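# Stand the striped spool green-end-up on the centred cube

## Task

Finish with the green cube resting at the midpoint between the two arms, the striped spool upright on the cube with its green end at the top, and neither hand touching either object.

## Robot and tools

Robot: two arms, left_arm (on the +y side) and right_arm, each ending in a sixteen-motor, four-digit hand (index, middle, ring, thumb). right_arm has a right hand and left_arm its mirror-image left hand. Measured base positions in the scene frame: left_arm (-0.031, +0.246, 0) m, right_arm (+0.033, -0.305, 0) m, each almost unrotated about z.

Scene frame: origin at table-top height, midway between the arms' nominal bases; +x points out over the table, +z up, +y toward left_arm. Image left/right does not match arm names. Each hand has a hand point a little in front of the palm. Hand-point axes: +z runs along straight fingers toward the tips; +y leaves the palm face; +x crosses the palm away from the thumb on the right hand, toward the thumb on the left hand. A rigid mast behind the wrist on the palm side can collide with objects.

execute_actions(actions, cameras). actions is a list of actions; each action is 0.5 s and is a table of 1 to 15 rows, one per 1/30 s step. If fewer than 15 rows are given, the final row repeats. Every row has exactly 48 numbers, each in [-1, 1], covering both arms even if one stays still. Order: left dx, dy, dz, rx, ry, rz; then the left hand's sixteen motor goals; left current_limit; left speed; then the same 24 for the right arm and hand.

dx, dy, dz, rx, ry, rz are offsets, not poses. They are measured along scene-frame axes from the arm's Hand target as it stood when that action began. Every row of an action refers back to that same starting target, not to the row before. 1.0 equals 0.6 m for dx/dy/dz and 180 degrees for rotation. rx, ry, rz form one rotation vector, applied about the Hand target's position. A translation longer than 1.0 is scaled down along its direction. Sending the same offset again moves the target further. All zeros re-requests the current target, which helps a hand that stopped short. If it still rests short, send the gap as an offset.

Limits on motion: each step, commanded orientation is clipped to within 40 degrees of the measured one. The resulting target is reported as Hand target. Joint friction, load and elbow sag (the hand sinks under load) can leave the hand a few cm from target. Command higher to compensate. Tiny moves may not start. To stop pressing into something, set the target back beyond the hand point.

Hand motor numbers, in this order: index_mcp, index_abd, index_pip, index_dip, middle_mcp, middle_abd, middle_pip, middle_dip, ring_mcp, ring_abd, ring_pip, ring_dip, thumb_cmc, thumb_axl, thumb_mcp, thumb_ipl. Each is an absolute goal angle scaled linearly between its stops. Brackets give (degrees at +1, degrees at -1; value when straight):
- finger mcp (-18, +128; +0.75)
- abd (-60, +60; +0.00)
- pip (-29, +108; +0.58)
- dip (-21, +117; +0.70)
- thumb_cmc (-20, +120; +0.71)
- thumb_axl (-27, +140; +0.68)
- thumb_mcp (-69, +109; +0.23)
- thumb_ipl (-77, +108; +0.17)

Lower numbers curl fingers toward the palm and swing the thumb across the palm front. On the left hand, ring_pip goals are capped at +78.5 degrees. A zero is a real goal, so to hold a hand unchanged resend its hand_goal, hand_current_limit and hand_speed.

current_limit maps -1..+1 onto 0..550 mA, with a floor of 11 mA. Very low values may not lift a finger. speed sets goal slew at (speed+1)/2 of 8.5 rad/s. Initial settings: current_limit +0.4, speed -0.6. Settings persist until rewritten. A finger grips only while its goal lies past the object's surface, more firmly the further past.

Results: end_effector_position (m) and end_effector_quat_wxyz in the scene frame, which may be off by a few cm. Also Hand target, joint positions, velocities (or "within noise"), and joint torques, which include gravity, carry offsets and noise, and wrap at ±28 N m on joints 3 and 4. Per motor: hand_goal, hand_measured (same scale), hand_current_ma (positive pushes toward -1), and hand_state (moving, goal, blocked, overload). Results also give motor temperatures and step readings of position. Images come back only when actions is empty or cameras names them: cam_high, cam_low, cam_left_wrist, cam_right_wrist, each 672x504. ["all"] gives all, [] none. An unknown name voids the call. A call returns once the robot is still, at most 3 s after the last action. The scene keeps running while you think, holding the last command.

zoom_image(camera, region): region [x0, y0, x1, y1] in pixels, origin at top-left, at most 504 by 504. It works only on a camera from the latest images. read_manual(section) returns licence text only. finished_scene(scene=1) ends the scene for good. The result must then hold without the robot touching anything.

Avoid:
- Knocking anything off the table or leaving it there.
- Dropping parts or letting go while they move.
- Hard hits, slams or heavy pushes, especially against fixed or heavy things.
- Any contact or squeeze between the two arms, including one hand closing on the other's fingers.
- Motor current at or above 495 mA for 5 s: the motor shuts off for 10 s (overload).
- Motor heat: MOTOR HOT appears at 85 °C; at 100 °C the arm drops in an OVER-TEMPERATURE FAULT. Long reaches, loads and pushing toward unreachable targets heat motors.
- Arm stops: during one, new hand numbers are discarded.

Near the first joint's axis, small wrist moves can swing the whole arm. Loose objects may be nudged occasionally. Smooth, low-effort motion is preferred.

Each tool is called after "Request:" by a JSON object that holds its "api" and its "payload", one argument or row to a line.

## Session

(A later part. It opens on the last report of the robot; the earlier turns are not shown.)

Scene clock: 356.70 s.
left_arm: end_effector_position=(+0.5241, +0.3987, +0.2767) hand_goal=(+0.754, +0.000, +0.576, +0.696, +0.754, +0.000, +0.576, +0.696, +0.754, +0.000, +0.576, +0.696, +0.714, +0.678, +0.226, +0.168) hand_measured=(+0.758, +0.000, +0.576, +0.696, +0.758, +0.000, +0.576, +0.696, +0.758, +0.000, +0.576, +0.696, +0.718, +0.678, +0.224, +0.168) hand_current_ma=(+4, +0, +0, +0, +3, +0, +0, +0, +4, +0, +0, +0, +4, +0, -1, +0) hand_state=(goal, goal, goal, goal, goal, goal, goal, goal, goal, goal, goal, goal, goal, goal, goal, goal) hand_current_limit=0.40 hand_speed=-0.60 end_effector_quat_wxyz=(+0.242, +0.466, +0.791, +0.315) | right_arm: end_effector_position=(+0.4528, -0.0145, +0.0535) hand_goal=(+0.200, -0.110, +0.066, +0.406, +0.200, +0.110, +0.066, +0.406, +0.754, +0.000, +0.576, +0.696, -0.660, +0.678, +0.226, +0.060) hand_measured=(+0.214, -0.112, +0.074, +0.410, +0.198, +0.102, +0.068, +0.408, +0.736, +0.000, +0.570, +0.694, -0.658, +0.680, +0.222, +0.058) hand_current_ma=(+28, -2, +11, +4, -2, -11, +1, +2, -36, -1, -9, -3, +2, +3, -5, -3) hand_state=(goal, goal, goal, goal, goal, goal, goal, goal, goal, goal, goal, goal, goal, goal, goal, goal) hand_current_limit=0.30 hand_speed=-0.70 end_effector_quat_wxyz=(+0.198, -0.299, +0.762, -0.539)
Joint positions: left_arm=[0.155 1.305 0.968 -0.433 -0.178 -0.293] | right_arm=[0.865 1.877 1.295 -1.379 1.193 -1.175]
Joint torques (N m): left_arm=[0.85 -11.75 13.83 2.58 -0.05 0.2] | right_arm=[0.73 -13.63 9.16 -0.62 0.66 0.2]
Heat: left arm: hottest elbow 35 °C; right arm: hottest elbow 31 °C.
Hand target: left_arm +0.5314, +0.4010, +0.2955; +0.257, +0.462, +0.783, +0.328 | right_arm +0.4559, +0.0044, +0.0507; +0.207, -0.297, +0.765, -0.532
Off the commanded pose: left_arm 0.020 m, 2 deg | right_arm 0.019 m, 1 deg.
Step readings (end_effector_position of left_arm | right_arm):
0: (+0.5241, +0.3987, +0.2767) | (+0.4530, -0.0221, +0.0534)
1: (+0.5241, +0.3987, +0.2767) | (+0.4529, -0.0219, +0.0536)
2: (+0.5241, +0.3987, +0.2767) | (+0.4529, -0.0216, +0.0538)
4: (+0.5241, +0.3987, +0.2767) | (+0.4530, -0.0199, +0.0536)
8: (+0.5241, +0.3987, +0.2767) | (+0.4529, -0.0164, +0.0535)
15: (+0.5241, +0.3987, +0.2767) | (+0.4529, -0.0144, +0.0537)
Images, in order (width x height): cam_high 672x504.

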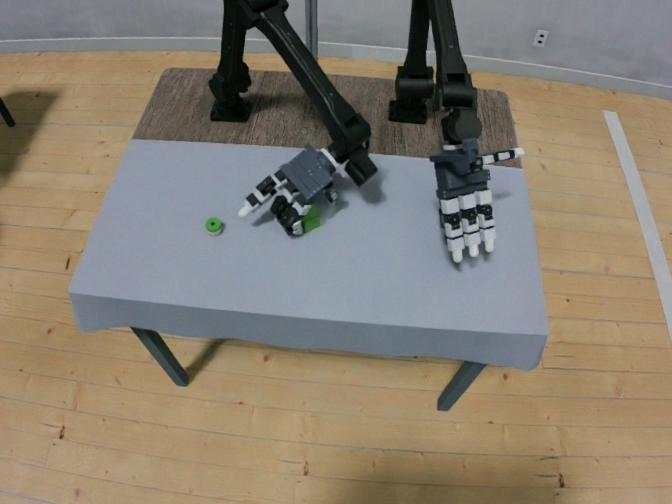

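Request:
{"api": "execute_actions", "payload": {
  "actions": [
    [[0,0,0,0,0,0,0.754,0,0.576,0.696,0.754,0,0.576,0.696,0.754,0,0.576,0.696,0.714,0.678,0.226,0.168,0.4,-0.6,0.0,0.014,0,0,0,0,0.2,-0.11,0.066,0.406,0.2,0.11,0.066,0.406,0.754,0,0.576,0.696,-0.66,0.678,0.226,0.06,0.3,-0.7]],
    [[0,0,0,0,0,0,0.754,0,0.576,0.696,0.754,0,0.576,0.696,0.754,0,0.576,0.696,0.714,0.678,0.226,0.168,0.4,-0.6,0.025,-0.05,0.01,0,0,0,0.22,-0.11,0.066,0.406,0.22,0.11,0.066,0.406,0.754,0,0.576,0.696,-0.66,0.678,0.226,0.06,0.3,-0.7]],
    [[0,0,0,0,0,0,0.754,0,0.576,0.696,0.754,0,0.576,0.696,0.754,0,0.576,0.696,0.714,0.678,0.226,0.168,0.4,-0.6,0,0,0.08,0,0,0,0.22,-0.11,0.066,0.406,0.22,0.11,0.066,0.406,0.754,0,0.576,0.696,-0.66,0.678,0.226,0.06,0.3,-0.7]],
    [[0,0,0,0,0,0,0.754,0,0.576,0.696,0.754,0,0.576,0.696,0.754,0,0.576,0.696,0.714,0.678,0.226,0.168,0.4,-0.6,0,0,0.08,0,0,0,0.22,-0.11,0.066,0.406,0.22,0.11,0.066,0.406,0.754,0,0.576,0.696,-0.66,0.678,0.226,0.06,0.3,-0.7]]
  ],
  "cameras": ["cam_high","cam_right_wrist"]
}}

Request:
{"api": "zoom_image", "payload": {
  "camera": "cam_high",
  "region": [190, 150, 350, 270]
}}

Scene clock: 363.87 s.
left_arm: end_effector_position=(+0.5241, +0.3987, +0.2767) hand_goal=(+0.754, +0.000, +0.576, +0.696, +0.754, +0.000, +0.576, +0.696, +0.754, +0.000, +0.576, +0.696, +0.714, +0.678, +0.226, +0.168) hand_measured=(+0.758, +0.000, +0.576, +0.696, +0.758, +0.000, +0.576, +0.696, +0.758, +0.000, +0.576, +0.696, +0.718, +0.678, +0.224, +0.168) hand_current_ma=(+4, +0, +0, +0, +3, +0, +0, +0, +4, +0, +0, +0, +4, +0, -1, +0) hand_state=(goal, goal, goal, goal, goal, goal, goal, goal, goal, goal, goal, goal, goal, goal, goal, goal) hand_current_limit=0.40 hand_speed=-0.60 end_effector_quat_wxyz=(+0.242, +0.466, +0.791, +0.315) | right_arm: end_effector_position=(+0.4610, -0.0198, +0.1413) hand_goal=(+0.220, -0.110, +0.066, +0.406, +0.220, +0.110, +0.066, +0.406, +0.754, +0.000, +0.576, +0.696, -0.660, +0.678, +0.226, +0.060) hand_measured=(+0.206, -0.110, +0.060, +0.402, +0.212, +0.100, +0.064, +0.406, +0.736, +0.000, +0.570, +0.694, -0.658, +0.680, +0.222, +0.058) hand_current_ma=(-27, +0, -6, -4, -14, -12, -2, +0, -35, -1, -9, -3, +2, +3, -5, -3) hand_state=(goal, goal, goal, goal, goal, goal, goal, goal, goal, goal, goal, goal, goal, goal, goal, goal) hand_current_limit=0.30 hand_speed=-0.70 end_effector_quat_wxyz=(+0.202, -0.308, +0.761, -0.534)
Joint positions: left_arm=[0.155 1.305 0.968 -0.433 -0.178 -0.293] | right_arm=[0.843 1.747 1.376 -1.483 1.2 -1.291]
Joint torques (N m): left_arm=[0.97 -11.99 13.86 2.54 -0.04 0.2] | right_arm=[-1.73 -15.09 9.77 -0.7 1.14 0.06]
Heat: left arm: hottest elbow 35 °C; right arm: hottest elbow 32 °C.
Hand target: left_arm +0.5314, +0.4010, +0.2955; +0.257, +0.462, +0.783, +0.328 | right_arm +0.4709, -0.0173, +0.1527; +0.207, -0.297, +0.765, -0.532
Off the commanded pose: left_arm 0.020 m, 2 deg | right_arm 0.015 m, 1 deg.
Step readings (end_effector_position of left_arm | right_arm):
0: (+0.5241, +0.3987, +0.2767) | (+0.4528, -0.0145, +0.0535)
1: (+0.5241, +0.3987, +0.2767) | (+0.4527, -0.0143, +0.0537)
2: (+0.5241, +0.3987, +0.2767) | (+0.4527, -0.0142, +0.0536)
4: (+0.5241, +0.3987, +0.2767) | (+0.4529, -0.0121, +0.0536)
8: (+0.5241, +0.3987, +0.2767) | (+0.4531, -0.0070, +0.0536)
15: (+0.5241, +0.3987, +0.2767) | (+0.4528, -0.0042, +0.0536)
16: (+0.5241, +0.3987, +0.2767) | (+0.4528, -0.0042, +0.0536)
17: (+0.5241, +0.3987, +0.2767) | (+0.4532, -0.0040, +0.0534)
19: (+0.5241, +0.3987, +0.2767) | (+0.4567, -0.0048, +0.0530)
23: (+0.5241, +0.3987, +0.2767) | (+0.4606, -0.0083, +0.0530)
30: (+0.5241, +0.3987, +0.2767) | (+0.4665, -0.0122, +0.0530)
31: (+0.5241, +0.3987, +0.2767) | (+0.4665, -0.0122, +0.0534)
32: (+0.5241, +0.3987, +0.2767) | (+0.4663, -0.0123, +0.0544)
34: (+0.5241, +0.3987, +0.2767) | (+0.4643, -0.0147, +0.0588)
38: (+0.5241, +0.3987, +0.2767) | (+0.4607, -0.0195, +0.0756)
45: (+0.5241, +0.3987, +0.2767) | (+0.4612, -0.0195, +0.0924)
46: (+0.5241, +0.3987, +0.2767) | (+0.4611, -0.0196, +0.0925)
47: (+0.5241, +0.3987, +0.2767) | (+0.4603, -0.0205, +0.0934)
49: (+0.5241, +0.3987, +0.2767) | (+0.4583, -0.0227, +0.0979)
53: (+0.5241, +0.3987, +0.2767) | (+0.4587, -0.0224, +0.1174)
60: (+0.5241, +0.3987, +0.2767) | (+0.4619, -0.0188, +0.1412)
Images, in order (width x height): cam_high 672x504, cam_right_wrist 672x504.

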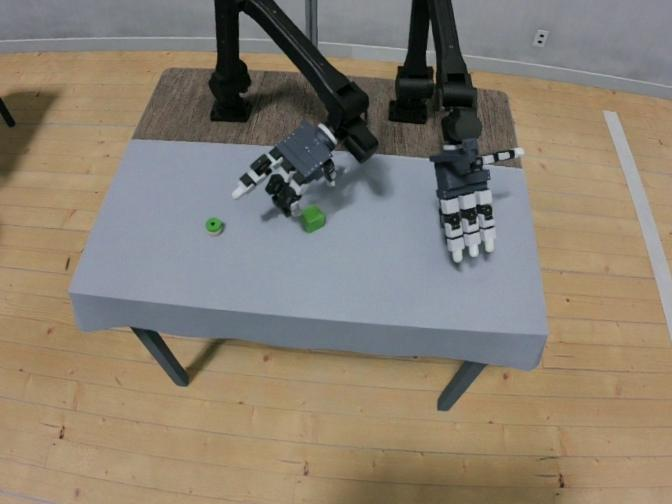

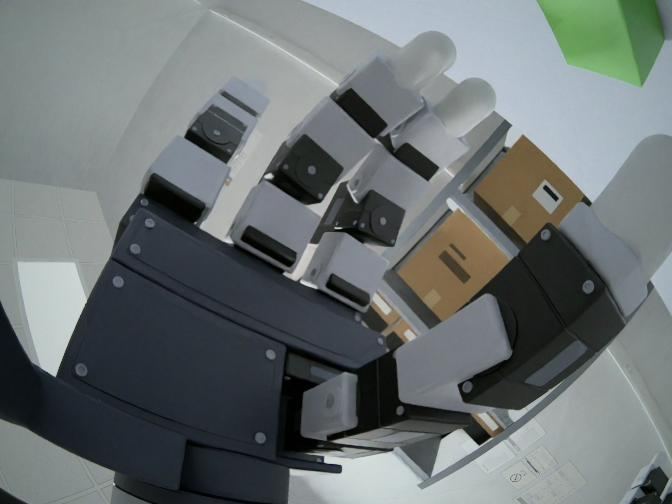

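Scaled by 3.150 from the camera's 672x504 image, which has a finer 960x720 frame.

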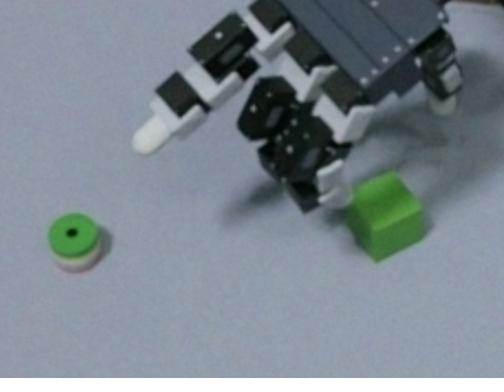

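Request:
{"api": "execute_actions", "payload": {
  "actions": [
    [[0,0,0,0,0,0,0.754,0,0.576,0.696,0.754,0,0.576,0.696,0.754,0,0.576,0.696,0.714,0.678,0.226,0.168,0.4,-0.6,0.013,-0.085,0,0,0,-0.0136,0.342,-0.13,-0.226,0.406,0.342,0.13,-0.226,0.406,0.754,0,0.576,0.696,-0.66,0.678,0.226,0.06,0.3,-0.7]],
    [[0,0,0,0,0,0,0.754,0,0.576,0.696,0.754,0,0.576,0.696,0.754,0,0.576,0.696,0.714,0.678,0.226,0.168,0.4,-0.6,0.013,-0.085,0,0,0,-0.0136,0.342,-0.13,-0.226,0.406,0.342,0.13,-0.226,0.406,0.754,0,0.576,0.696,-0.66,0.678,0.226,0.06,0.3,-0.7]],
    [[0,0,0,0,0,0,0.754,0,0.576,0.696,0.754,0,0.576,0.696,0.754,0,0.576,0.696,0.714,0.678,0.226,0.168,0.4,-0.6,0.013,-0.085,-0.01,0,0,-0.0136,0.342,-0.13,-0.226,0.406,0.342,0.13,-0.226,0.406,0.754,0,0.576,0.696,-0.66,0.678,0.226,0.06,0.3,-0.7]],
    [[0,0,0,0,0,0,0.754,0,0.576,0.696,0.754,0,0.576,0.696,0.754,0,0.576,0.696,0.714,0.678,0.226,0.168,0.4,-0.6,0.013,-0.085,-0.02,0,0,-0.0136,0.342,-0.13,-0.226,0.406,0.342,0.13,-0.226,0.406,0.754,0,0.576,0.696,-0.66,0.678,0.226,0.06,0.3,-0.7]],
    [[0,0,0,0,0,0,0.754,0,0.576,0.696,0.754,0,0.576,0.696,0.754,0,0.576,0.696,0.714,0.678,0.226,0.168,0.4,-0.6,0.013,-0.085,-0.02,0,0,-0.0136,0.342,-0.13,-0.226,0.406,0.342,0.13,-0.226,0.406,0.754,0,0.576,0.696,-0.66,0.678,0.226,0.06,0.3,-0.7]]
  ],
  "cameras": ["cam_high","cam_low","cam_right_wrist"]
}}

Request:
{"api": "zoom_image", "payload": {
  "camera": "cam_high",
  "region": [160, 160, 280, 250]
}}

Request:
{"api": "zoom_image", "payload": {
  "camera": "cam_high",
  "region": [280, 180, 360, 240]
}}

Request:
{"api": "zoom_image", "payload": {
  "camera": "cam_low",
  "region": [200, 220, 320, 310]
}}

Scene clock: 386.90 s.
left_arm: end_effector_position=(+0.5241, +0.3987, +0.2767) hand_goal=(+0.754, +0.000, +0.576, +0.696, +0.754, +0.000, +0.576, +0.696, +0.754, +0.000, +0.576, +0.696, +0.714, +0.678, +0.226, +0.168) hand_measured=(+0.758, +0.000, +0.576, +0.696, +0.758, +0.000, +0.576, +0.696, +0.758, +0.000, +0.576, +0.696, +0.718, +0.678, +0.224, +0.168) hand_current_ma=(+4, +0, +0, +0, +3, +0, +0, +0, +4, +0, +0, +0, +4, +0, -1, +0) hand_state=(goal, goal, goal, goal, goal, goal, goal, goal, goal, goal, goal, goal, goal, goal, goal, goal) hand_current_limit=0.40 hand_speed=-0.60 end_effector_quat_wxyz=(+0.242, +0.466, +0.791, +0.315) | right_arm: end_effector_position=(+0.5078, -0.2724, +0.1167) hand_goal=(+0.342, -0.130, -0.226, +0.406, +0.342, +0.130, -0.226, +0.406, +0.754, +0.000, +0.576, +0.696, -0.660, +0.678, +0.226, +0.060) hand_measured=(+0.332, -0.126, -0.224, +0.404, +0.332, +0.128, -0.222, +0.406, +0.736, +0.000, +0.570, +0.694, -0.658, +0.680, +0.224, +0.058) hand_current_ma=(-18, +3, +3, -3, -16, -2, +3, +0, -35, -1, -9, -3, +2, +3, -4, -2) hand_state=(goal, goal, goal, goal, goal, goal, goal, goal, goal, goal, goal, goal, goal, goal, goal, goal) hand_current_limit=0.30 hand_speed=-0.70 end_effector_quat_wxyz=(+0.139, -0.217, +0.792, -0.553)
Joint positions: left_arm=[0.155 1.305 0.968 -0.433 -0.178 -0.293] | right_arm=[0.33 1.473 0.955 -0.62 1.176 -2.056]
Joint torques (N m): left_arm=[0.62 -11.63 13.83 2.61 -0.05 0.18] | right_arm=[-0.91 -12.4 7.43 1.29 0.86 -0.05]
Heat: left arm: hottest elbow 35 °C; right arm: hottest elbow 32 °C.
Hand target: left_arm +0.5314, +0.4010, +0.2955; +0.257, +0.462, +0.783, +0.328 | right_arm +0.5098, -0.2722, +0.1227; +0.149, -0.214, +0.793, -0.551
Off the commanded pose: left_arm 0.020 m, 2 deg | right_arm 0.006 m, 1 deg.
Step readings (end_effector_position of left_arm | right_arm):
0: (+0.5241, +0.3987, +0.2767) | (+0.4610, -0.0198, +0.1413)
1: (+0.5241, +0.3987, +0.2767) | (+0.4611, -0.0200, +0.1413)
2: (+0.5241, +0.3987, +0.2767) | (+0.4617, -0.0210, +0.1414)
4: (+0.5241, +0.3987, +0.2767) | (+0.4649, -0.0274, +0.1411)
8: (+0.5241, +0.3987, +0.2767) | (+0.4718, -0.0545, +0.1422)
15: (+0.5241, +0.3987, +0.2767) | (+0.4791, -0.0691, +0.1486)
16: (+0.5241, +0.3987, +0.2767) | (+0.4792, -0.0689, +0.1485)
17: (+0.5241, +0.3987, +0.2767) | (+0.4802, -0.0708, +0.1480)
19: (+0.5241, +0.3987, +0.2767) | (+0.4791, -0.0781, +0.1453)
23: (+0.5241, +0.3987, +0.2767) | (+0.4798, -0.1049, +0.1423)
30: (+0.5241, +0.3987, +0.2767) | (+0.4866, -0.1187, +0.1483)
31: (+0.5241, +0.3987, +0.2767) | (+0.4867, -0.1188, +0.1484)
32: (+0.5241, +0.3987, +0.2767) | (+0.4878, -0.1210, +0.1479)
34: (+0.5241, +0.3987, +0.2767) | (+0.4878, -0.1280, +0.1447)
38: (+0.5241, +0.3987, +0.2767) | (+0.4888, -0.1558, +0.1393)
45: (+0.5241, +0.3987, +0.2767) | (+0.4942, -0.1703, +0.1412)
46: (+0.5241, +0.3987, +0.2767) | (+0.4943, -0.1702, +0.1413)
47: (+0.5241, +0.3987, +0.2767) | (+0.4954, -0.1723, +0.1409)
49: (+0.5241, +0.3987, +0.2767) | (+0.4967, -0.1790, +0.1380)
53: (+0.5241, +0.3987, +0.2767) | (+0.4977, -0.2074, +0.1307)
60: (+0.5241, +0.3987, +0.2767) | (+0.5011, -0.2214, +0.1278)
61: (+0.5241, +0.3987, +0.2767) | (+0.5014, -0.2214, +0.1279)
62: (+0.5241, +0.3987, +0.2767) | (+0.5026, -0.2238, +0.1278)
64: (+0.5241, +0.3987, +0.2767) | (+0.5048, -0.2298, +0.1258)
68: (+0.5241, +0.3987, +0.2767) | (+0.5064, -0.2583, +0.1195)
75: (+0.5241, +0.3987, +0.2767) | (+0.5081, -0.2723, +0.1148)
Images, in order (width x height): cam_high 672x504, cam_low 672x504, cam_right_wrist 672x504.

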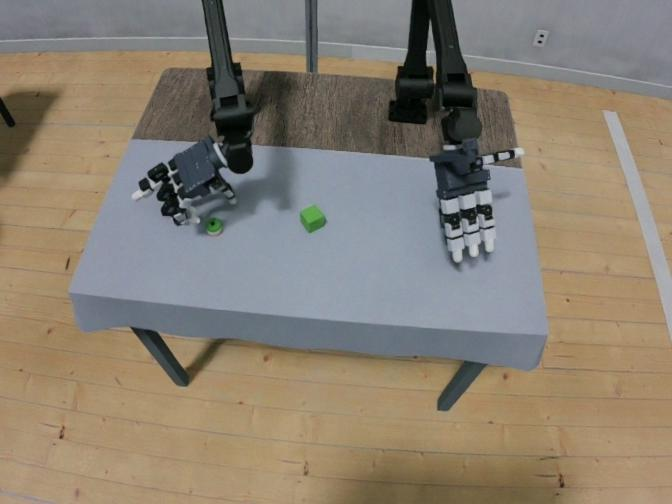

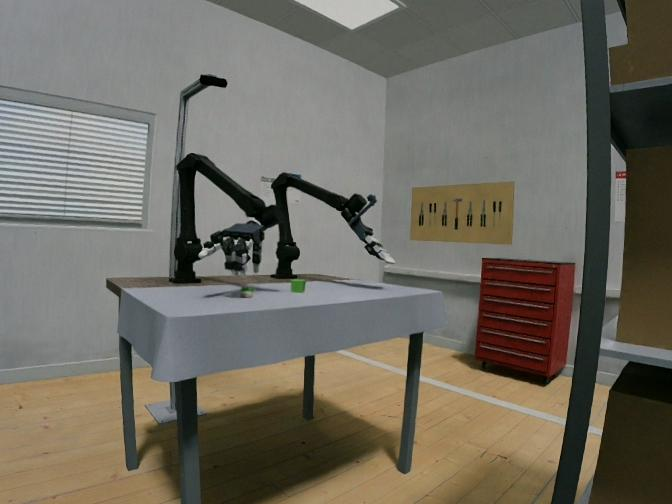

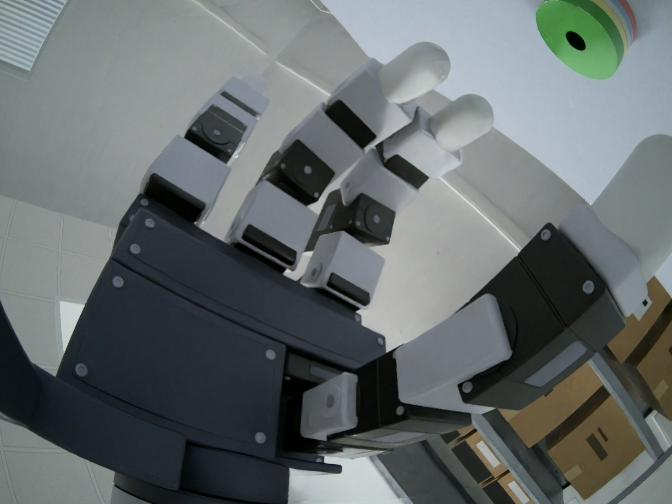

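Scaled by 4.200 from the camera's 672x504 image, which has a finer 960x720 frame.

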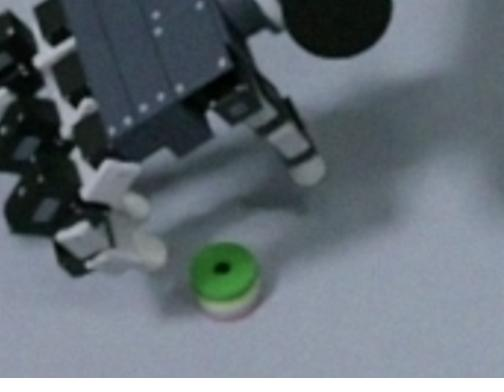

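Scaled by 6.300 from the camera's 672x504 image, which has a finer 960x720 frame.

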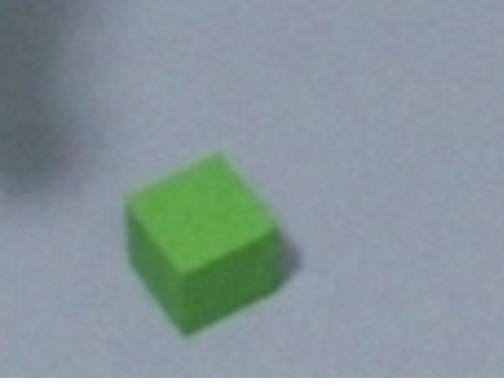

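Scaled by 4.200 from the camera's 672x504 image, which has a finer 960x720 frame.

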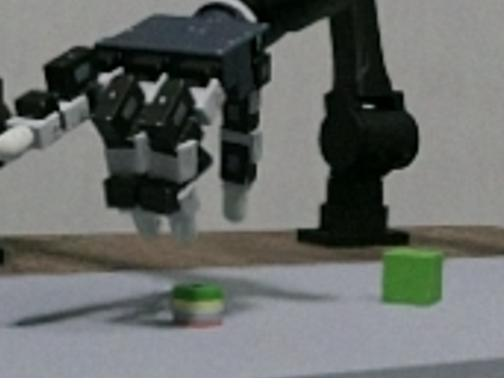

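Request:
{"api": "execute_actions", "payload": {
  "actions": [
    [[0,0,0,0,0,0,0.754,0,0.576,0.696,0.754,0,0.576,0.696,0.754,0,0.576,0.696,0.714,0.678,0.226,0.168,0.4,-0.6,0.003,0,-0.05,0,0,0,0.342,-0.13,-0.226,0.406,0.342,0.13,-0.226,0.406,0.754,0,0.576,0.696,-0.66,0.678,0.226,0.06,0.3,-0.7]],
    [[0,0,0,0,0,0,0.754,0,0.576,0.696,0.754,0,0.576,0.696,0.754,0,0.576,0.696,0.714,0.678,0.226,0.168,0.4,-0.6,0,0,-0.05,0,0,0,0.342,-0.13,-0.226,0.406,0.342,0.13,-0.226,0.406,0.754,0,0.576,0.696,-0.66,0.678,0.226,0.06,0.3,-0.7]],
    [[0,0,0,0,0,0,0.754,0,0.576,0.696,0.754,0,0.576,0.696,0.754,0,0.576,0.696,0.714,0.678,0.226,0.168,0.4,-0.6,0,0,-0.02,0,0,0,0.342,-0.13,-0.226,0.406,0.342,0.13,-0.226,0.406,0.754,0,0.576,0.696,-0.66,0.678,0.226,0.06,0.3,-0.7]]
  ],
  "cameras": ["cam_high","cam_low","cam_right_wrist"]
}}

Request:
{"api": "zoom_image", "payload": {
  "camera": "cam_high",
  "region": [160, 160, 280, 250]
}}

Request:
{"api": "zoom_image", "payload": {
  "camera": "cam_low",
  "region": [200, 230, 300, 305]
}}

Scene clock: 400.67 s.
left_arm: end_effector_position=(+0.5241, +0.3987, +0.2767) hand_goal=(+0.754, +0.000, +0.576, +0.696, +0.754, +0.000, +0.576, +0.696, +0.754, +0.000, +0.576, +0.696, +0.714, +0.678, +0.226, +0.168) hand_measured=(+0.758, +0.000, +0.576, +0.696, +0.758, +0.000, +0.576, +0.696, +0.758, +0.000, +0.576, +0.696, +0.718, +0.678, +0.224, +0.168) hand_current_ma=(+4, +0, +0, +0, +3, +0, +0, +0, +4, +0, +0, +0, +4, +0, -1, +0) hand_state=(goal, goal, goal, goal, goal, goal, goal, goal, goal, goal, goal, goal, goal, goal, goal, goal) hand_current_limit=0.40 hand_speed=-0.60 end_effector_quat_wxyz=(+0.242, +0.466, +0.791, +0.315) | right_arm: end_effector_position=(+0.5105, -0.2709, +0.0580) hand_goal=(+0.342, -0.130, -0.226, +0.406, +0.342, +0.130, -0.226, +0.406, +0.754, +0.000, +0.576, +0.696, -0.660, +0.678, +0.226, +0.060) hand_measured=(+0.332, -0.126, -0.224, +0.404, +0.332, +0.128, -0.222, +0.406, +0.736, +0.000, +0.570, +0.694, -0.658, +0.680, +0.224, +0.058) hand_current_ma=(-18, +3, +3, -3, -16, -2, +3, +0, -35, -1, -9, -3, +2, +3, -4, -2) hand_state=(goal, goal, goal, goal, goal, goal, goal, goal, goal, goal, goal, goal, goal, goal, goal, goal) hand_current_limit=0.30 hand_speed=-0.70 end_effector_quat_wxyz=(+0.153, -0.211, +0.793, -0.551)
Joint positions: left_arm=[0.155 1.305 0.968 -0.433 -0.178 -0.293] | right_arm=[0.33 1.565 0.865 -0.398 1.172 -2.067]
Joint torques (N m): left_arm=[0.85 -12.04 13.93 2.56 -0.05 0.19] | right_arm=[-0.97 -10.23 6.71 1.24 0.89 -0.03]
Heat: left arm: hottest elbow 35 °C; right arm: hottest elbow 31 °C.
Hand target: left_arm +0.5314, +0.4010, +0.2955; +0.257, +0.462, +0.783, +0.328 | right_arm +0.5117, -0.2721, +0.0509; +0.149, -0.214, +0.793, -0.551
Off the commanded pose: left_arm 0.020 m, 2 deg | right_arm 0.007 m, 1 deg.
Step readings (end_effector_position of left_arm | right_arm):
0: (+0.5241, +0.3987, +0.2767) | (+0.5078, -0.2724, +0.1167)
1: (+0.5241, +0.3987, +0.2767) | (+0.5079, -0.2724, +0.1166)
2: (+0.5241, +0.3987, +0.2767) | (+0.5084, -0.2722, +0.1160)
4: (+0.5241, +0.3987, +0.2767) | (+0.5095, -0.2717, +0.1137)
8: (+0.5241, +0.3987, +0.2767) | (+0.5084, -0.2720, +0.1057)
15: (+0.5241, +0.3987, +0.2767) | (+0.5090, -0.2716, +0.0988)
16: (+0.5241, +0.3987, +0.2767) | (+0.5094, -0.2714, +0.0989)
17: (+0.5241, +0.3987, +0.2767) | (+0.5101, -0.2712, +0.0980)
19: (+0.5241, +0.3987, +0.2767) | (+0.5116, -0.2707, +0.0942)
23: (+0.5241, +0.3987, +0.2767) | (+0.5090, -0.2716, +0.0774)
30: (+0.5241, +0.3987, +0.2767) | (+0.5075, -0.2720, +0.0654)
31: (+0.5241, +0.3987, +0.2767) | (+0.5080, -0.2718, +0.0656)
32: (+0.5241, +0.3987, +0.2767) | (+0.5089, -0.2715, +0.0660)
34: (+0.5241, +0.3987, +0.2767) | (+0.5102, -0.2710, +0.0655)
38: (+0.5241, +0.3987, +0.2767) | (+0.5114, -0.2706, +0.0622)
45: (+0.5241, +0.3987, +0.2767) | (+0.5102, -0.2710, +0.0579)
Images, in order (width x height): cam_high 672x504, cam_low 672x504, cam_right_wrist 672x504.

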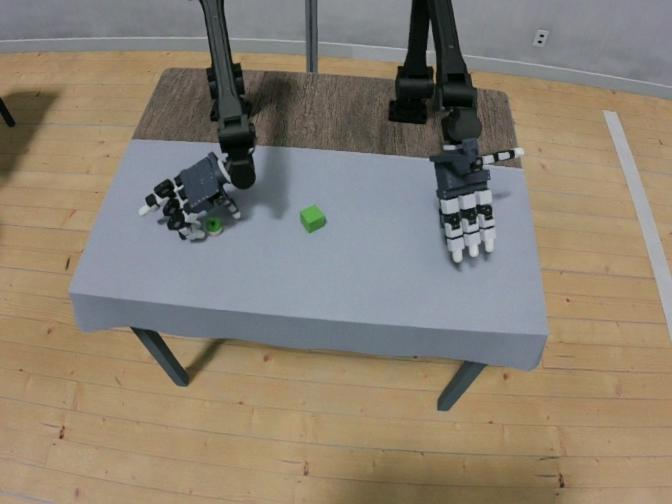

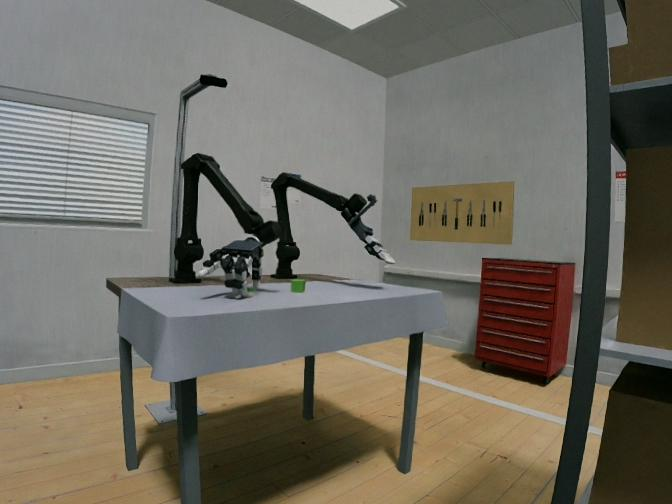

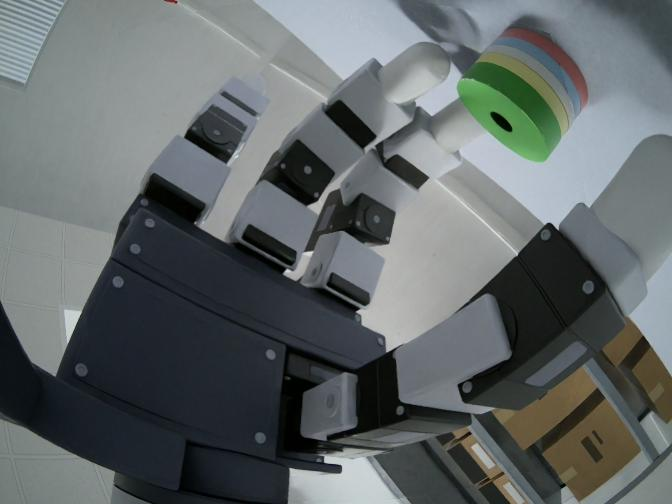

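Scaled by 4.200 from the camera's 672x504 image, which has a finer 960x720 frame.

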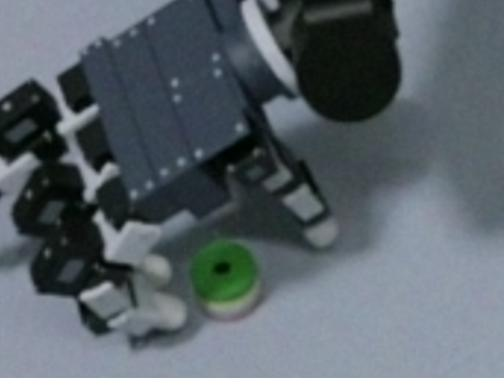

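Scaled by 5.040 from the camera's 672x504 image, which has a finer 960x720 frame.

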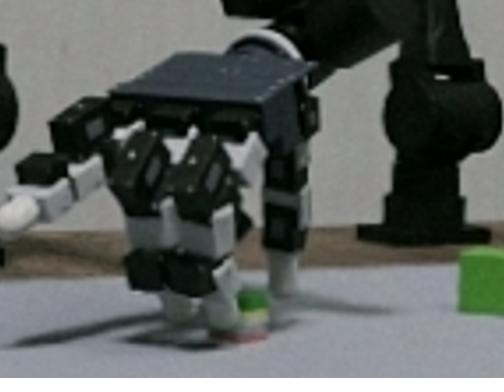

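Request:
{"api": "execute_actions", "payload": {
  "actions": [
    [[0,0,0,0,0,0,0.754,0,0.576,0.696,0.754,0,0.576,0.696,0.754,0,0.576,0.696,0.714,0.678,0.226,0.168,0.4,-0.6,0,0,-0.016,0,0,0,0.342,-0.13,-0.226,0.406,0.342,0.13,-0.226,0.406,0.754,0,0.576,0.696,-0.66,0.678,0.1,0.0,0.3,-0.8]],
    [[0,0,0,0,0,0,0.754,0,0.576,0.696,0.754,0,0.576,0.696,0.754,0,0.576,0.696,0.714,0.678,0.226,0.168,0.4,-0.6,0,0,0,0,0,0,0.25,-0.13,-0.226,0.406,0.25,0.13,-0.226,0.406,0.754,0,0.576,0.696,-0.66,0.678,0.1,-0.03,0.2,-0.85]]
  ],
  "cameras": ["cam_high","cam_low","cam_right_wrist"]
}}

Request:
{"api": "zoom_image", "payload": {
  "camera": "cam_high",
  "region": [160, 160, 280, 250]
}}

Request:
{"api": "zoom_image", "payload": {
  "camera": "cam_low",
  "region": [200, 230, 300, 305]
}}

Scene clock: 409.17 s.
left_arm: end_effector_position=(+0.5241, +0.3987, +0.2767) hand_goal=(+0.754, +0.000, +0.576, +0.696, +0.754, +0.000, +0.576, +0.696, +0.754, +0.000, +0.576, +0.696, +0.714, +0.678, +0.226, +0.168) hand_measured=(+0.758, +0.000, +0.576, +0.696, +0.758, +0.000, +0.576, +0.696, +0.758, +0.000, +0.576, +0.696, +0.718, +0.678, +0.224, +0.168) hand_current_ma=(+4, +0, +0, +0, +3, +0, +0, +0, +4, +0, +0, +0, +4, +0, -1, +0) hand_state=(goal, goal, goal, goal, goal, goal, goal, goal, goal, goal, goal, goal, goal, goal, goal, goal) hand_current_limit=0.40 hand_speed=-0.60 end_effector_quat_wxyz=(+0.242, +0.466, +0.791, +0.315) | right_arm: end_effector_position=(+0.5105, -0.2709, +0.0481) hand_goal=(+0.250, -0.130, -0.226, +0.406, +0.250, +0.130, -0.226, +0.406, +0.754, +0.000, +0.576, +0.696, -0.660, +0.678, +0.100, -0.030) hand_measured=(+0.248, -0.126, -0.224, +0.404, +0.248, +0.128, -0.222, +0.406, +0.736, +0.000, +0.570, +0.694, -0.658, +0.680, +0.102, -0.028) hand_current_ma=(-2, +3, +3, -3, -2, -2, +3, +0, -35, -1, -9, -3, +2, +3, +2, +3) hand_state=(goal, goal, goal, goal, goal, goal, goal, goal, goal, goal, goal, goal, goal, goal, goal, goal) hand_current_limit=0.20 hand_speed=-0.85 end_effector_quat_wxyz=(+0.152, -0.211, +0.793, -0.551)
Joint positions: left_arm=[0.155 1.305 0.968 -0.433 -0.178 -0.293] | right_arm=[0.33 1.585 0.855 -0.369 1.172 -2.068]
Joint torques (N m): left_arm=[0.73 -12.16 13.82 2.51 -0.07 0.21] | right_arm=[-1.2 -10.34 6.58 1.32 0.88 -0.02]
Heat: left arm: hottest elbow 35 °C; right arm: hottest elbow 31 °C.
Hand target: left_arm +0.5314, +0.4010, +0.2955; +0.257, +0.462, +0.783, +0.328 | right_arm +0.5117, -0.2721, +0.0412; +0.149, -0.214, +0.793, -0.551
Off the commanded pose: left_arm 0.020 m, 2 deg | right_arm 0.007 m, 1 deg.
Step readings (end_effector_position of left_arm | right_arm):
0: (+0.5241, +0.3987, +0.2767) | (+0.5105, -0.2709, +0.0580)
1: (+0.5241, +0.3987, +0.2767) | (+0.5106, -0.2709, +0.0579)
2: (+0.5241, +0.3987, +0.2767) | (+0.5107, -0.2709, +0.0576)
4: (+0.5241, +0.3987, +0.2767) | (+0.5115, -0.2706, +0.0566)
8: (+0.5241, +0.3987, +0.2767) | (+0.5111, -0.2707, +0.0517)
15: (+0.5241, +0.3987, +0.2767) | (+0.5102, -0.2710, +0.0480)
16: (+0.5241, +0.3987, +0.2767) | (+0.5104, -0.2710, +0.0480)
17: (+0.5241, +0.3987, +0.2767) | (+0.5105, -0.2710, +0.0481)
19: (+0.5241, +0.3987, +0.2767) | (+0.5105, -0.2709, +0.0481)
23: (+0.5241, +0.3987, +0.2767) | (+0.5105, -0.2709, +0.0481)
30: (+0.5241, +0.3987, +0.2767) | (+0.5105, -0.2709, +0.0481)
Images, in order (width x height): cam_high 672x504, cam_low 672x504, cam_right_wrist 672x504.

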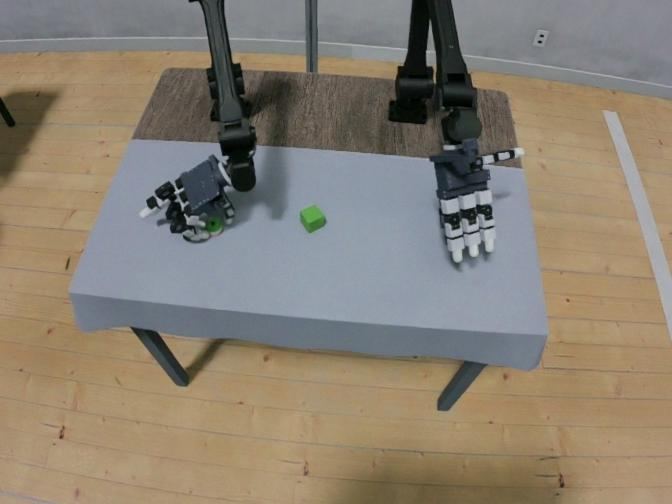

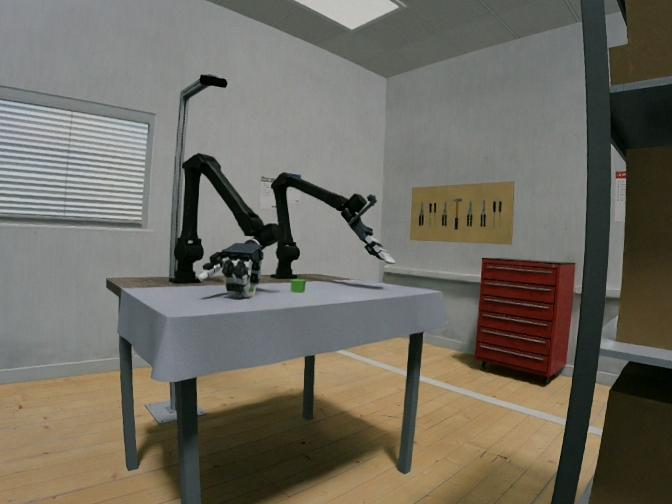

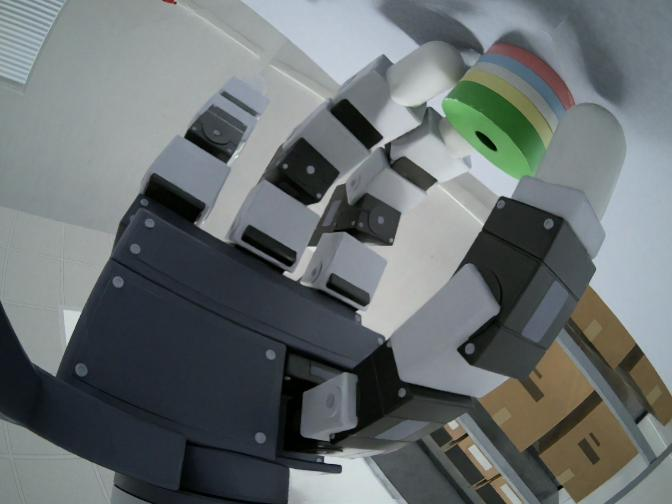

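Scaled by 4.200 from the camera's 672x504 image, which has a finer 960x720 frame.

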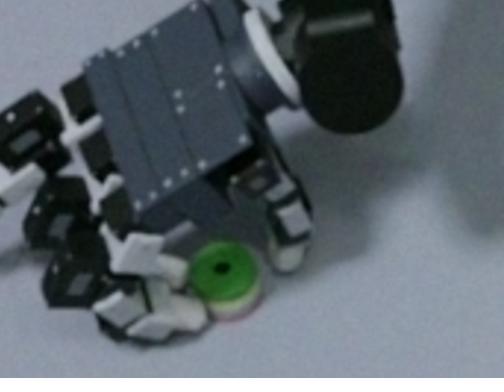

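Scaled by 5.040 from the camera's 672x504 image, which has a finer 960x720 frame.

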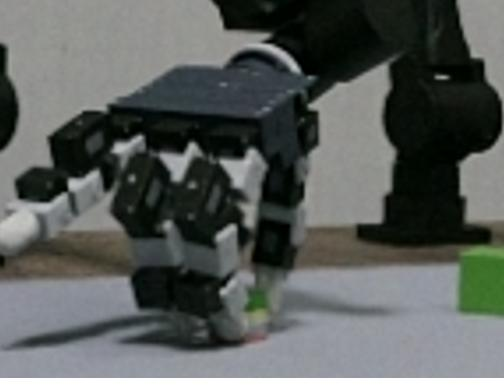

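Request:
{"api": "execute_actions", "payload": {
  "actions": [
    [[0,0,0,0,0,0,0.754,0,0.576,0.696,0.754,0,0.576,0.696,0.754,0,0.576,0.696,0.714,0.678,0.226,0.168,0.4,-0.6,0,0,0,0,0,0,0.2,-0.13,-0.226,0.406,0.2,0.13,-0.226,0.406,0.754,0,0.576,0.696,-0.66,0.678,0.04,-0.06,0.2,-0.85]],
    [[0,0,0,0,0,0,0.754,0,0.576,0.696,0.754,0,0.576,0.696,0.754,0,0.576,0.696,0.714,0.678,0.226,0.168,0.4,-0.6,0,0,0,0,0,0,0.14,-0.13,-0.235,0.4,0.14,0.13,-0.235,0.4,0.754,0,0.576,0.696,-0.66,0.678,-0.04,-0.1,0.3,-0.85]]
  ],
  "cameras": ["cam_high","cam_low","cam_right_wrist"]
}}

Request:
{"api": "zoom_image", "payload": {
  "camera": "cam_high",
  "region": [160, 160, 280, 250]
}}

Request:
{"api": "zoom_image", "payload": {
  "camera": "cam_right_wrist",
  "region": [370, 0, 670, 240]
}}

Scene clock: 415.17 s.
left_arm: end_effector_position=(+0.5241, +0.3987, +0.2767) hand_goal=(+0.754, +0.000, +0.576, +0.696, +0.754, +0.000, +0.576, +0.696, +0.754, +0.000, +0.576, +0.696, +0.714, +0.678, +0.226, +0.168) hand_measured=(+0.758, +0.000, +0.576, +0.696, +0.758, +0.000, +0.576, +0.696, +0.758, +0.000, +0.576, +0.696, +0.718, +0.678, +0.224, +0.168) hand_current_ma=(+4, +0, +0, +0, +3, +0, +0, +0, +4, +0, +0, +0, +4, +0, -1, +0) hand_state=(goal, goal, goal, goal, goal, goal, goal, goal, goal, goal, goal, goal, goal, goal, goal, goal) hand_current_limit=0.40 hand_speed=-0.60 end_effector_quat_wxyz=(+0.242, +0.466, +0.791, +0.315) | right_arm: end_effector_position=(+0.5105, -0.2709, +0.0481) hand_goal=(+0.140, -0.130, -0.234, +0.400, +0.140, +0.130, -0.234, +0.400, +0.754, +0.000, +0.576, +0.696, -0.660, +0.678, -0.040, -0.100) hand_measured=(+0.208, -0.126, -0.216, +0.406, +0.186, +0.128, -0.218, +0.404, +0.736, +0.000, +0.570, +0.694, -0.662, +0.678, +0.070, -0.060) hand_current_ma=(+211, +3, +33, +8, +130, -2, +27, +6, -35, -1, -9, -3, -1, +1, +357, +147) hand_state=(blocked, goal, goal, goal, blocked, goal, goal, goal, goal, goal, goal, goal, goal, goal, blocked, blocked) hand_current_limit=0.30 hand_speed=-0.85 end_effector_quat_wxyz=(+0.152, -0.211, +0.793, -0.551)
Joint positions: left_arm=[0.155 1.305 0.968 -0.433 -0.178 -0.293] | right_arm=[0.33 1.585 0.855 -0.369 1.172 -2.068]
Joint torques (N m): left_arm=[0.79 -11.93 13.85 2.55 -0.06 0.2] | right_arm=[-1.03 -10.23 6.6 1.25 0.88 -0.02]
Heat: left arm: hottest elbow 35 °C; right arm: hottest elbow 31 °C.
Hand target: left_arm +0.5314, +0.4010, +0.2955; +0.257, +0.462, +0.783, +0.328 | right_arm +0.5117, -0.2721, +0.0412; +0.149, -0.214, +0.793, -0.551
Off the commanded pose: left_arm 0.020 m, 2 deg | right_arm 0.007 m, 1 deg.
Step readings (end_effector_position of left_arm | right_arm):
0: (+0.5241, +0.3987, +0.2767) | (+0.5105, -0.2709, +0.0481)
1: (+0.5241, +0.3987, +0.2767) | (+0.5105, -0.2709, +0.0481)
2: (+0.5241, +0.3987, +0.2767) | (+0.5105, -0.2709, +0.0481)
4: (+0.5241, +0.3987, +0.2767) | (+0.5105, -0.2709, +0.0481)
8: (+0.5241, +0.3987, +0.2767) | (+0.5105, -0.2709, +0.0481)
15: (+0.5241, +0.3987, +0.2767) | (+0.5105, -0.2709, +0.0481)
16: (+0.5241, +0.3987, +0.2767) | (+0.5105, -0.2709, +0.0481)
17: (+0.5241, +0.3987, +0.2767) | (+0.5105, -0.2709, +0.0481)
19: (+0.5241, +0.3987, +0.2767) | (+0.5105, -0.2709, +0.0481)
23: (+0.5241, +0.3987, +0.2767) | (+0.5105, -0.2709, +0.0481)
30: (+0.5241, +0.3987, +0.2767) | (+0.5105, -0.2709, +0.0481)
Images, in order (width x height): cam_high 672x504, cam_low 672x504, cam_right_wrist 672x504.

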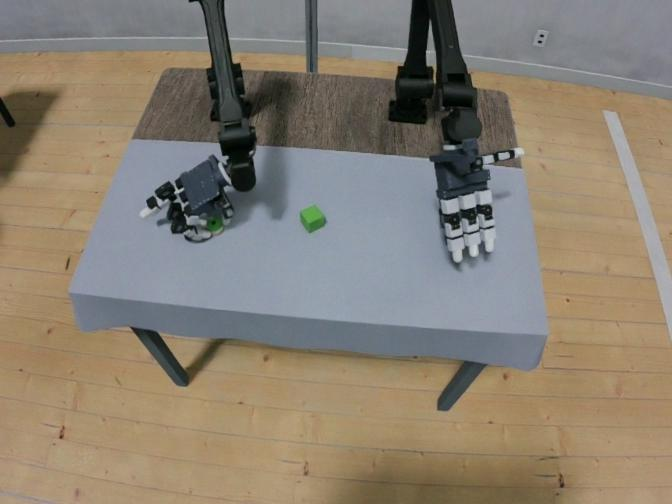

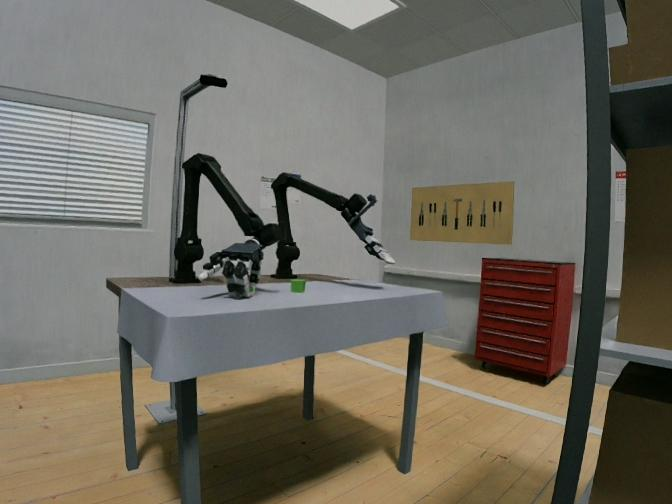

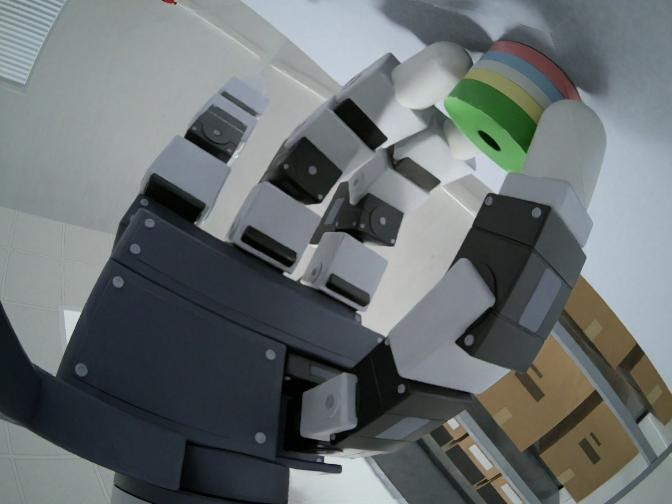

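Scaled by 4.200 from the camera's 672x504 image, which has a finer 960x720 frame.

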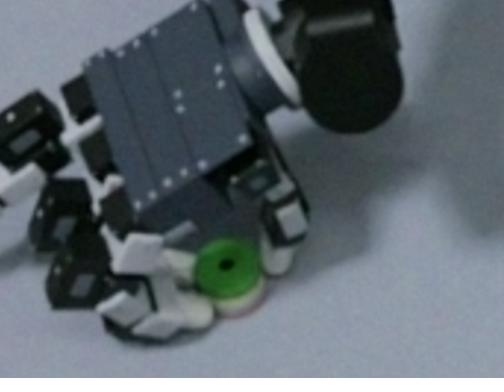

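Scaled by 1.680 from the camera's 672x504 image, which has a finer 960x720 frame.

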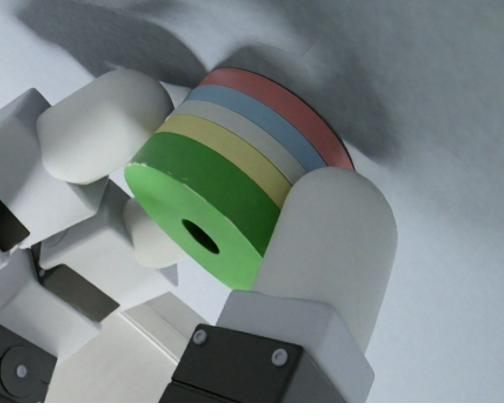

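Request:
{"api": "execute_actions", "payload": {
  "actions": [
    [[0,0,0,0,0,0,0.754,0,0.576,0.696,0.754,0,0.576,0.696,0.754,0,0.576,0.696,0.714,0.678,0.226,0.168,0.4,-0.6,0,0,0.04,0,0,0,0.13,-0.13,-0.235,0.4,0.13,0.13,-0.235,0.4,0.754,0,0.576,0.696,-0.66,0.678,-0.06,-0.11,0.35,-0.85]],
    [[0,0,0,0,0,0,0.754,0,0.576,0.696,0.754,0,0.576,0.696,0.754,0,0.576,0.696,0.714,0.678,0.226,0.168,0.4,-0.6,0,0,0.05,0,0,0,0.13,-0.13,-0.235,0.4,0.13,0.13,-0.235,0.4,0.754,0,0.576,0.696,-0.66,0.678,-0.06,-0.11,0.35,-0.85]],
    [[0,0,0,0,0,0,0.754,0,0.576,0.696,0.754,0,0.576,0.696,0.754,0,0.576,0.696,0.714,0.678,0.226,0.168,0.4,-0.6,0,0,0.06,0,0,0,0.13,-0.13,-0.235,0.4,0.13,0.13,-0.235,0.4,0.754,0,0.576,0.696,-0.66,0.678,-0.06,-0.11,0.35,-0.85]]
  ],
  "cameras": ["cam_high","cam_low","cam_right_wrist"]
}}

Request:
{"api": "zoom_image", "payload": {
  "camera": "cam_high",
  "region": [160, 150, 280, 240]
}}

Request:
{"api": "zoom_image", "payload": {
  "camera": "cam_low",
  "region": [200, 210, 320, 300]
}}

Scene clock: 429.13 s.
left_arm: end_effector_position=(+0.5241, +0.3987, +0.2767) hand_goal=(+0.754, +0.000, +0.576, +0.696, +0.754, +0.000, +0.576, +0.696, +0.754, +0.000, +0.576, +0.696, +0.714, +0.678, +0.226, +0.168) hand_measured=(+0.758, +0.000, +0.576, +0.696, +0.758, +0.000, +0.576, +0.696, +0.758, +0.000, +0.576, +0.696, +0.718, +0.678, +0.224, +0.168) hand_current_ma=(+4, +0, +0, +0, +3, +0, +0, +0, +4, +0, +0, +0, +4, +0, -1, +0) hand_state=(goal, goal, goal, goal, goal, goal, goal, goal, goal, goal, goal, goal, goal, goal, goal, goal) hand_current_limit=0.40 hand_speed=-0.60 end_effector_quat_wxyz=(+0.242, +0.466, +0.791, +0.315) | right_arm: end_effector_position=(+0.4992, -0.2748, +0.1156) hand_goal=(+0.130, -0.130, -0.234, +0.400, +0.130, +0.130, -0.234, +0.400, +0.754, +0.000, +0.576, +0.696, -0.660, +0.678, -0.060, -0.110) hand_measured=(+0.204, -0.126, -0.210, +0.410, +0.184, +0.126, -0.214, +0.406, +0.736, +0.000, +0.570, +0.694, -0.660, +0.678, +0.070, -0.062) hand_current_ma=(+239, +5, +50, +16, +155, -3, +39, +9, -35, -1, -9, -3, +1, +1, +371, +183) hand_state=(blocked, goal, blocked, goal, blocked, goal, blocked, goal, goal, goal, goal, goal, goal, goal, blocked, blocked) hand_current_limit=0.35 hand_speed=-0.85 end_effector_quat_wxyz=(+0.138, -0.224, +0.791, -0.552)
Joint positions: left_arm=[0.155 1.305 0.968 -0.433 -0.178 -0.293] | right_arm=[0.33 1.45 0.926 -0.602 1.17 -2.081]
Joint torques (N m): left_arm=[0.85 -12.04 13.89 2.54 -0.04 0.2] | right_arm=[-0.91 -11.05 10.45 0.4 0.95 0.06]
Heat: left arm: hottest elbow 35 °C; right arm: hottest elbow 31 °C.
Hand target: left_arm +0.5314, +0.4010, +0.2955; +0.257, +0.462, +0.783, +0.328 | right_arm +0.5117, -0.2721, +0.1312; +0.149, -0.214, +0.793, -0.551
Off the commanded pose: left_arm 0.020 m, 2 deg | right_arm 0.020 m, 2 deg.
Step readings (end_effector_position of left_arm | right_arm):
0: (+0.5241, +0.3987, +0.2767) | (+0.5105, -0.2709, +0.0481)
1: (+0.5241, +0.3987, +0.2767) | (+0.5105, -0.2709, +0.0481)
2: (+0.5241, +0.3987, +0.2767) | (+0.5105, -0.2710, +0.0481)
4: (+0.5241, +0.3987, +0.2767) | (+0.5094, -0.2713, +0.0481)
8: (+0.5241, +0.3987, +0.2767) | (+0.5056, -0.2727, +0.0497)
15: (+0.5241, +0.3987, +0.2767) | (+0.5035, -0.2735, +0.0513)
16: (+0.5241, +0.3987, +0.2767) | (+0.5031, -0.2736, +0.0513)
17: (+0.5241, +0.3987, +0.2767) | (+0.5019, -0.2739, +0.0516)
19: (+0.5241, +0.3987, +0.2767) | (+0.4980, -0.2752, +0.0545)
23: (+0.5241, +0.3987, +0.2767) | (+0.4953, -0.2762, +0.0675)
30: (+0.5241, +0.3987, +0.2767) | (+0.4996, -0.2747, +0.0800)
31: (+0.5241, +0.3987, +0.2767) | (+0.4990, -0.2749, +0.0797)
32: (+0.5241, +0.3987, +0.2767) | (+0.4978, -0.2753, +0.0802)
34: (+0.5241, +0.3987, +0.2767) | (+0.4948, -0.2764, +0.0831)
38: (+0.5241, +0.3987, +0.2767) | (+0.4953, -0.2762, +0.0991)
45: (+0.5241, +0.3987, +0.2767) | (+0.5006, -0.2743, +0.1161)
Images, in order (width x height): cam_high 672x504, cam_low 672x504, cam_right_wrist 672x504.

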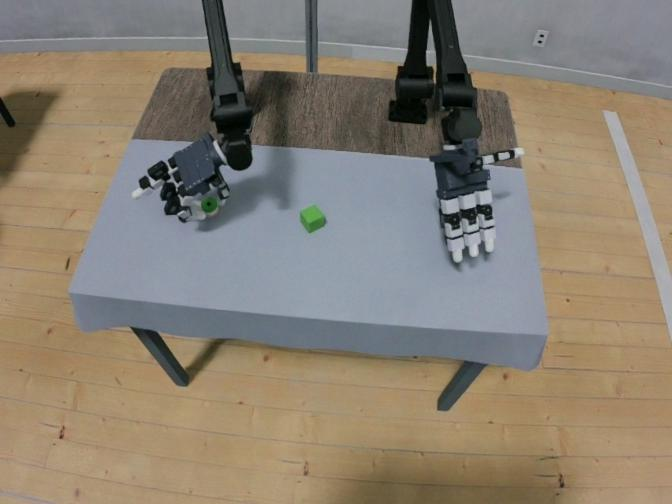

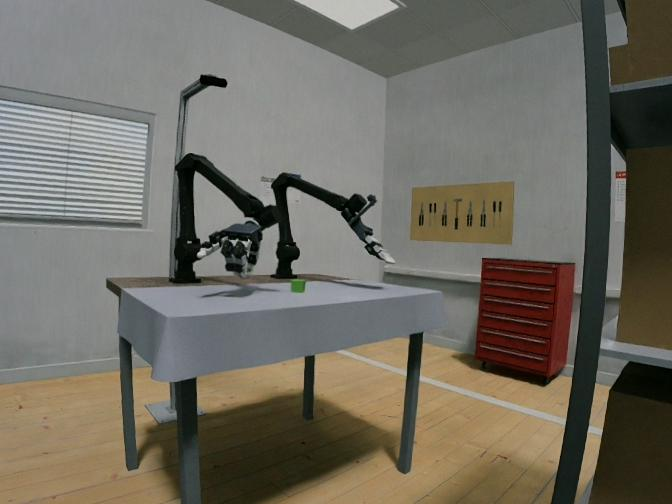

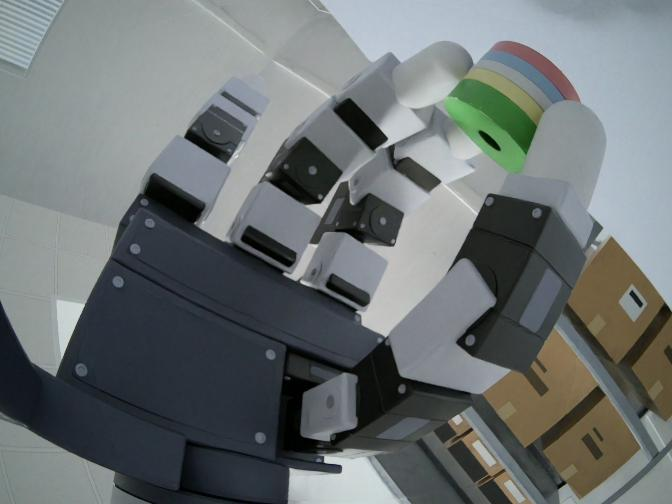

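Scaled by 4.200 from the camera's 672x504 image, which has a finer 960x720 frame.

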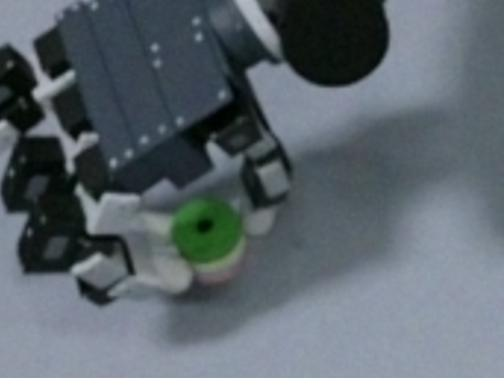

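Scaled by 4.200 from the camera's 672x504 image, which has a finer 960x720 frame.

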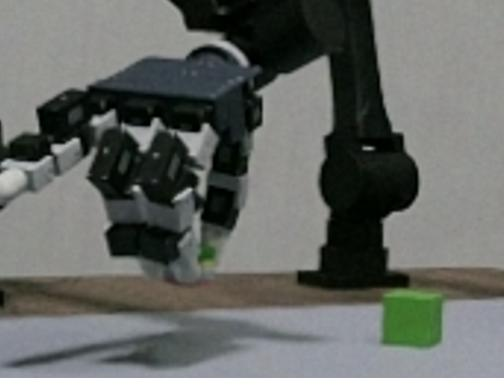

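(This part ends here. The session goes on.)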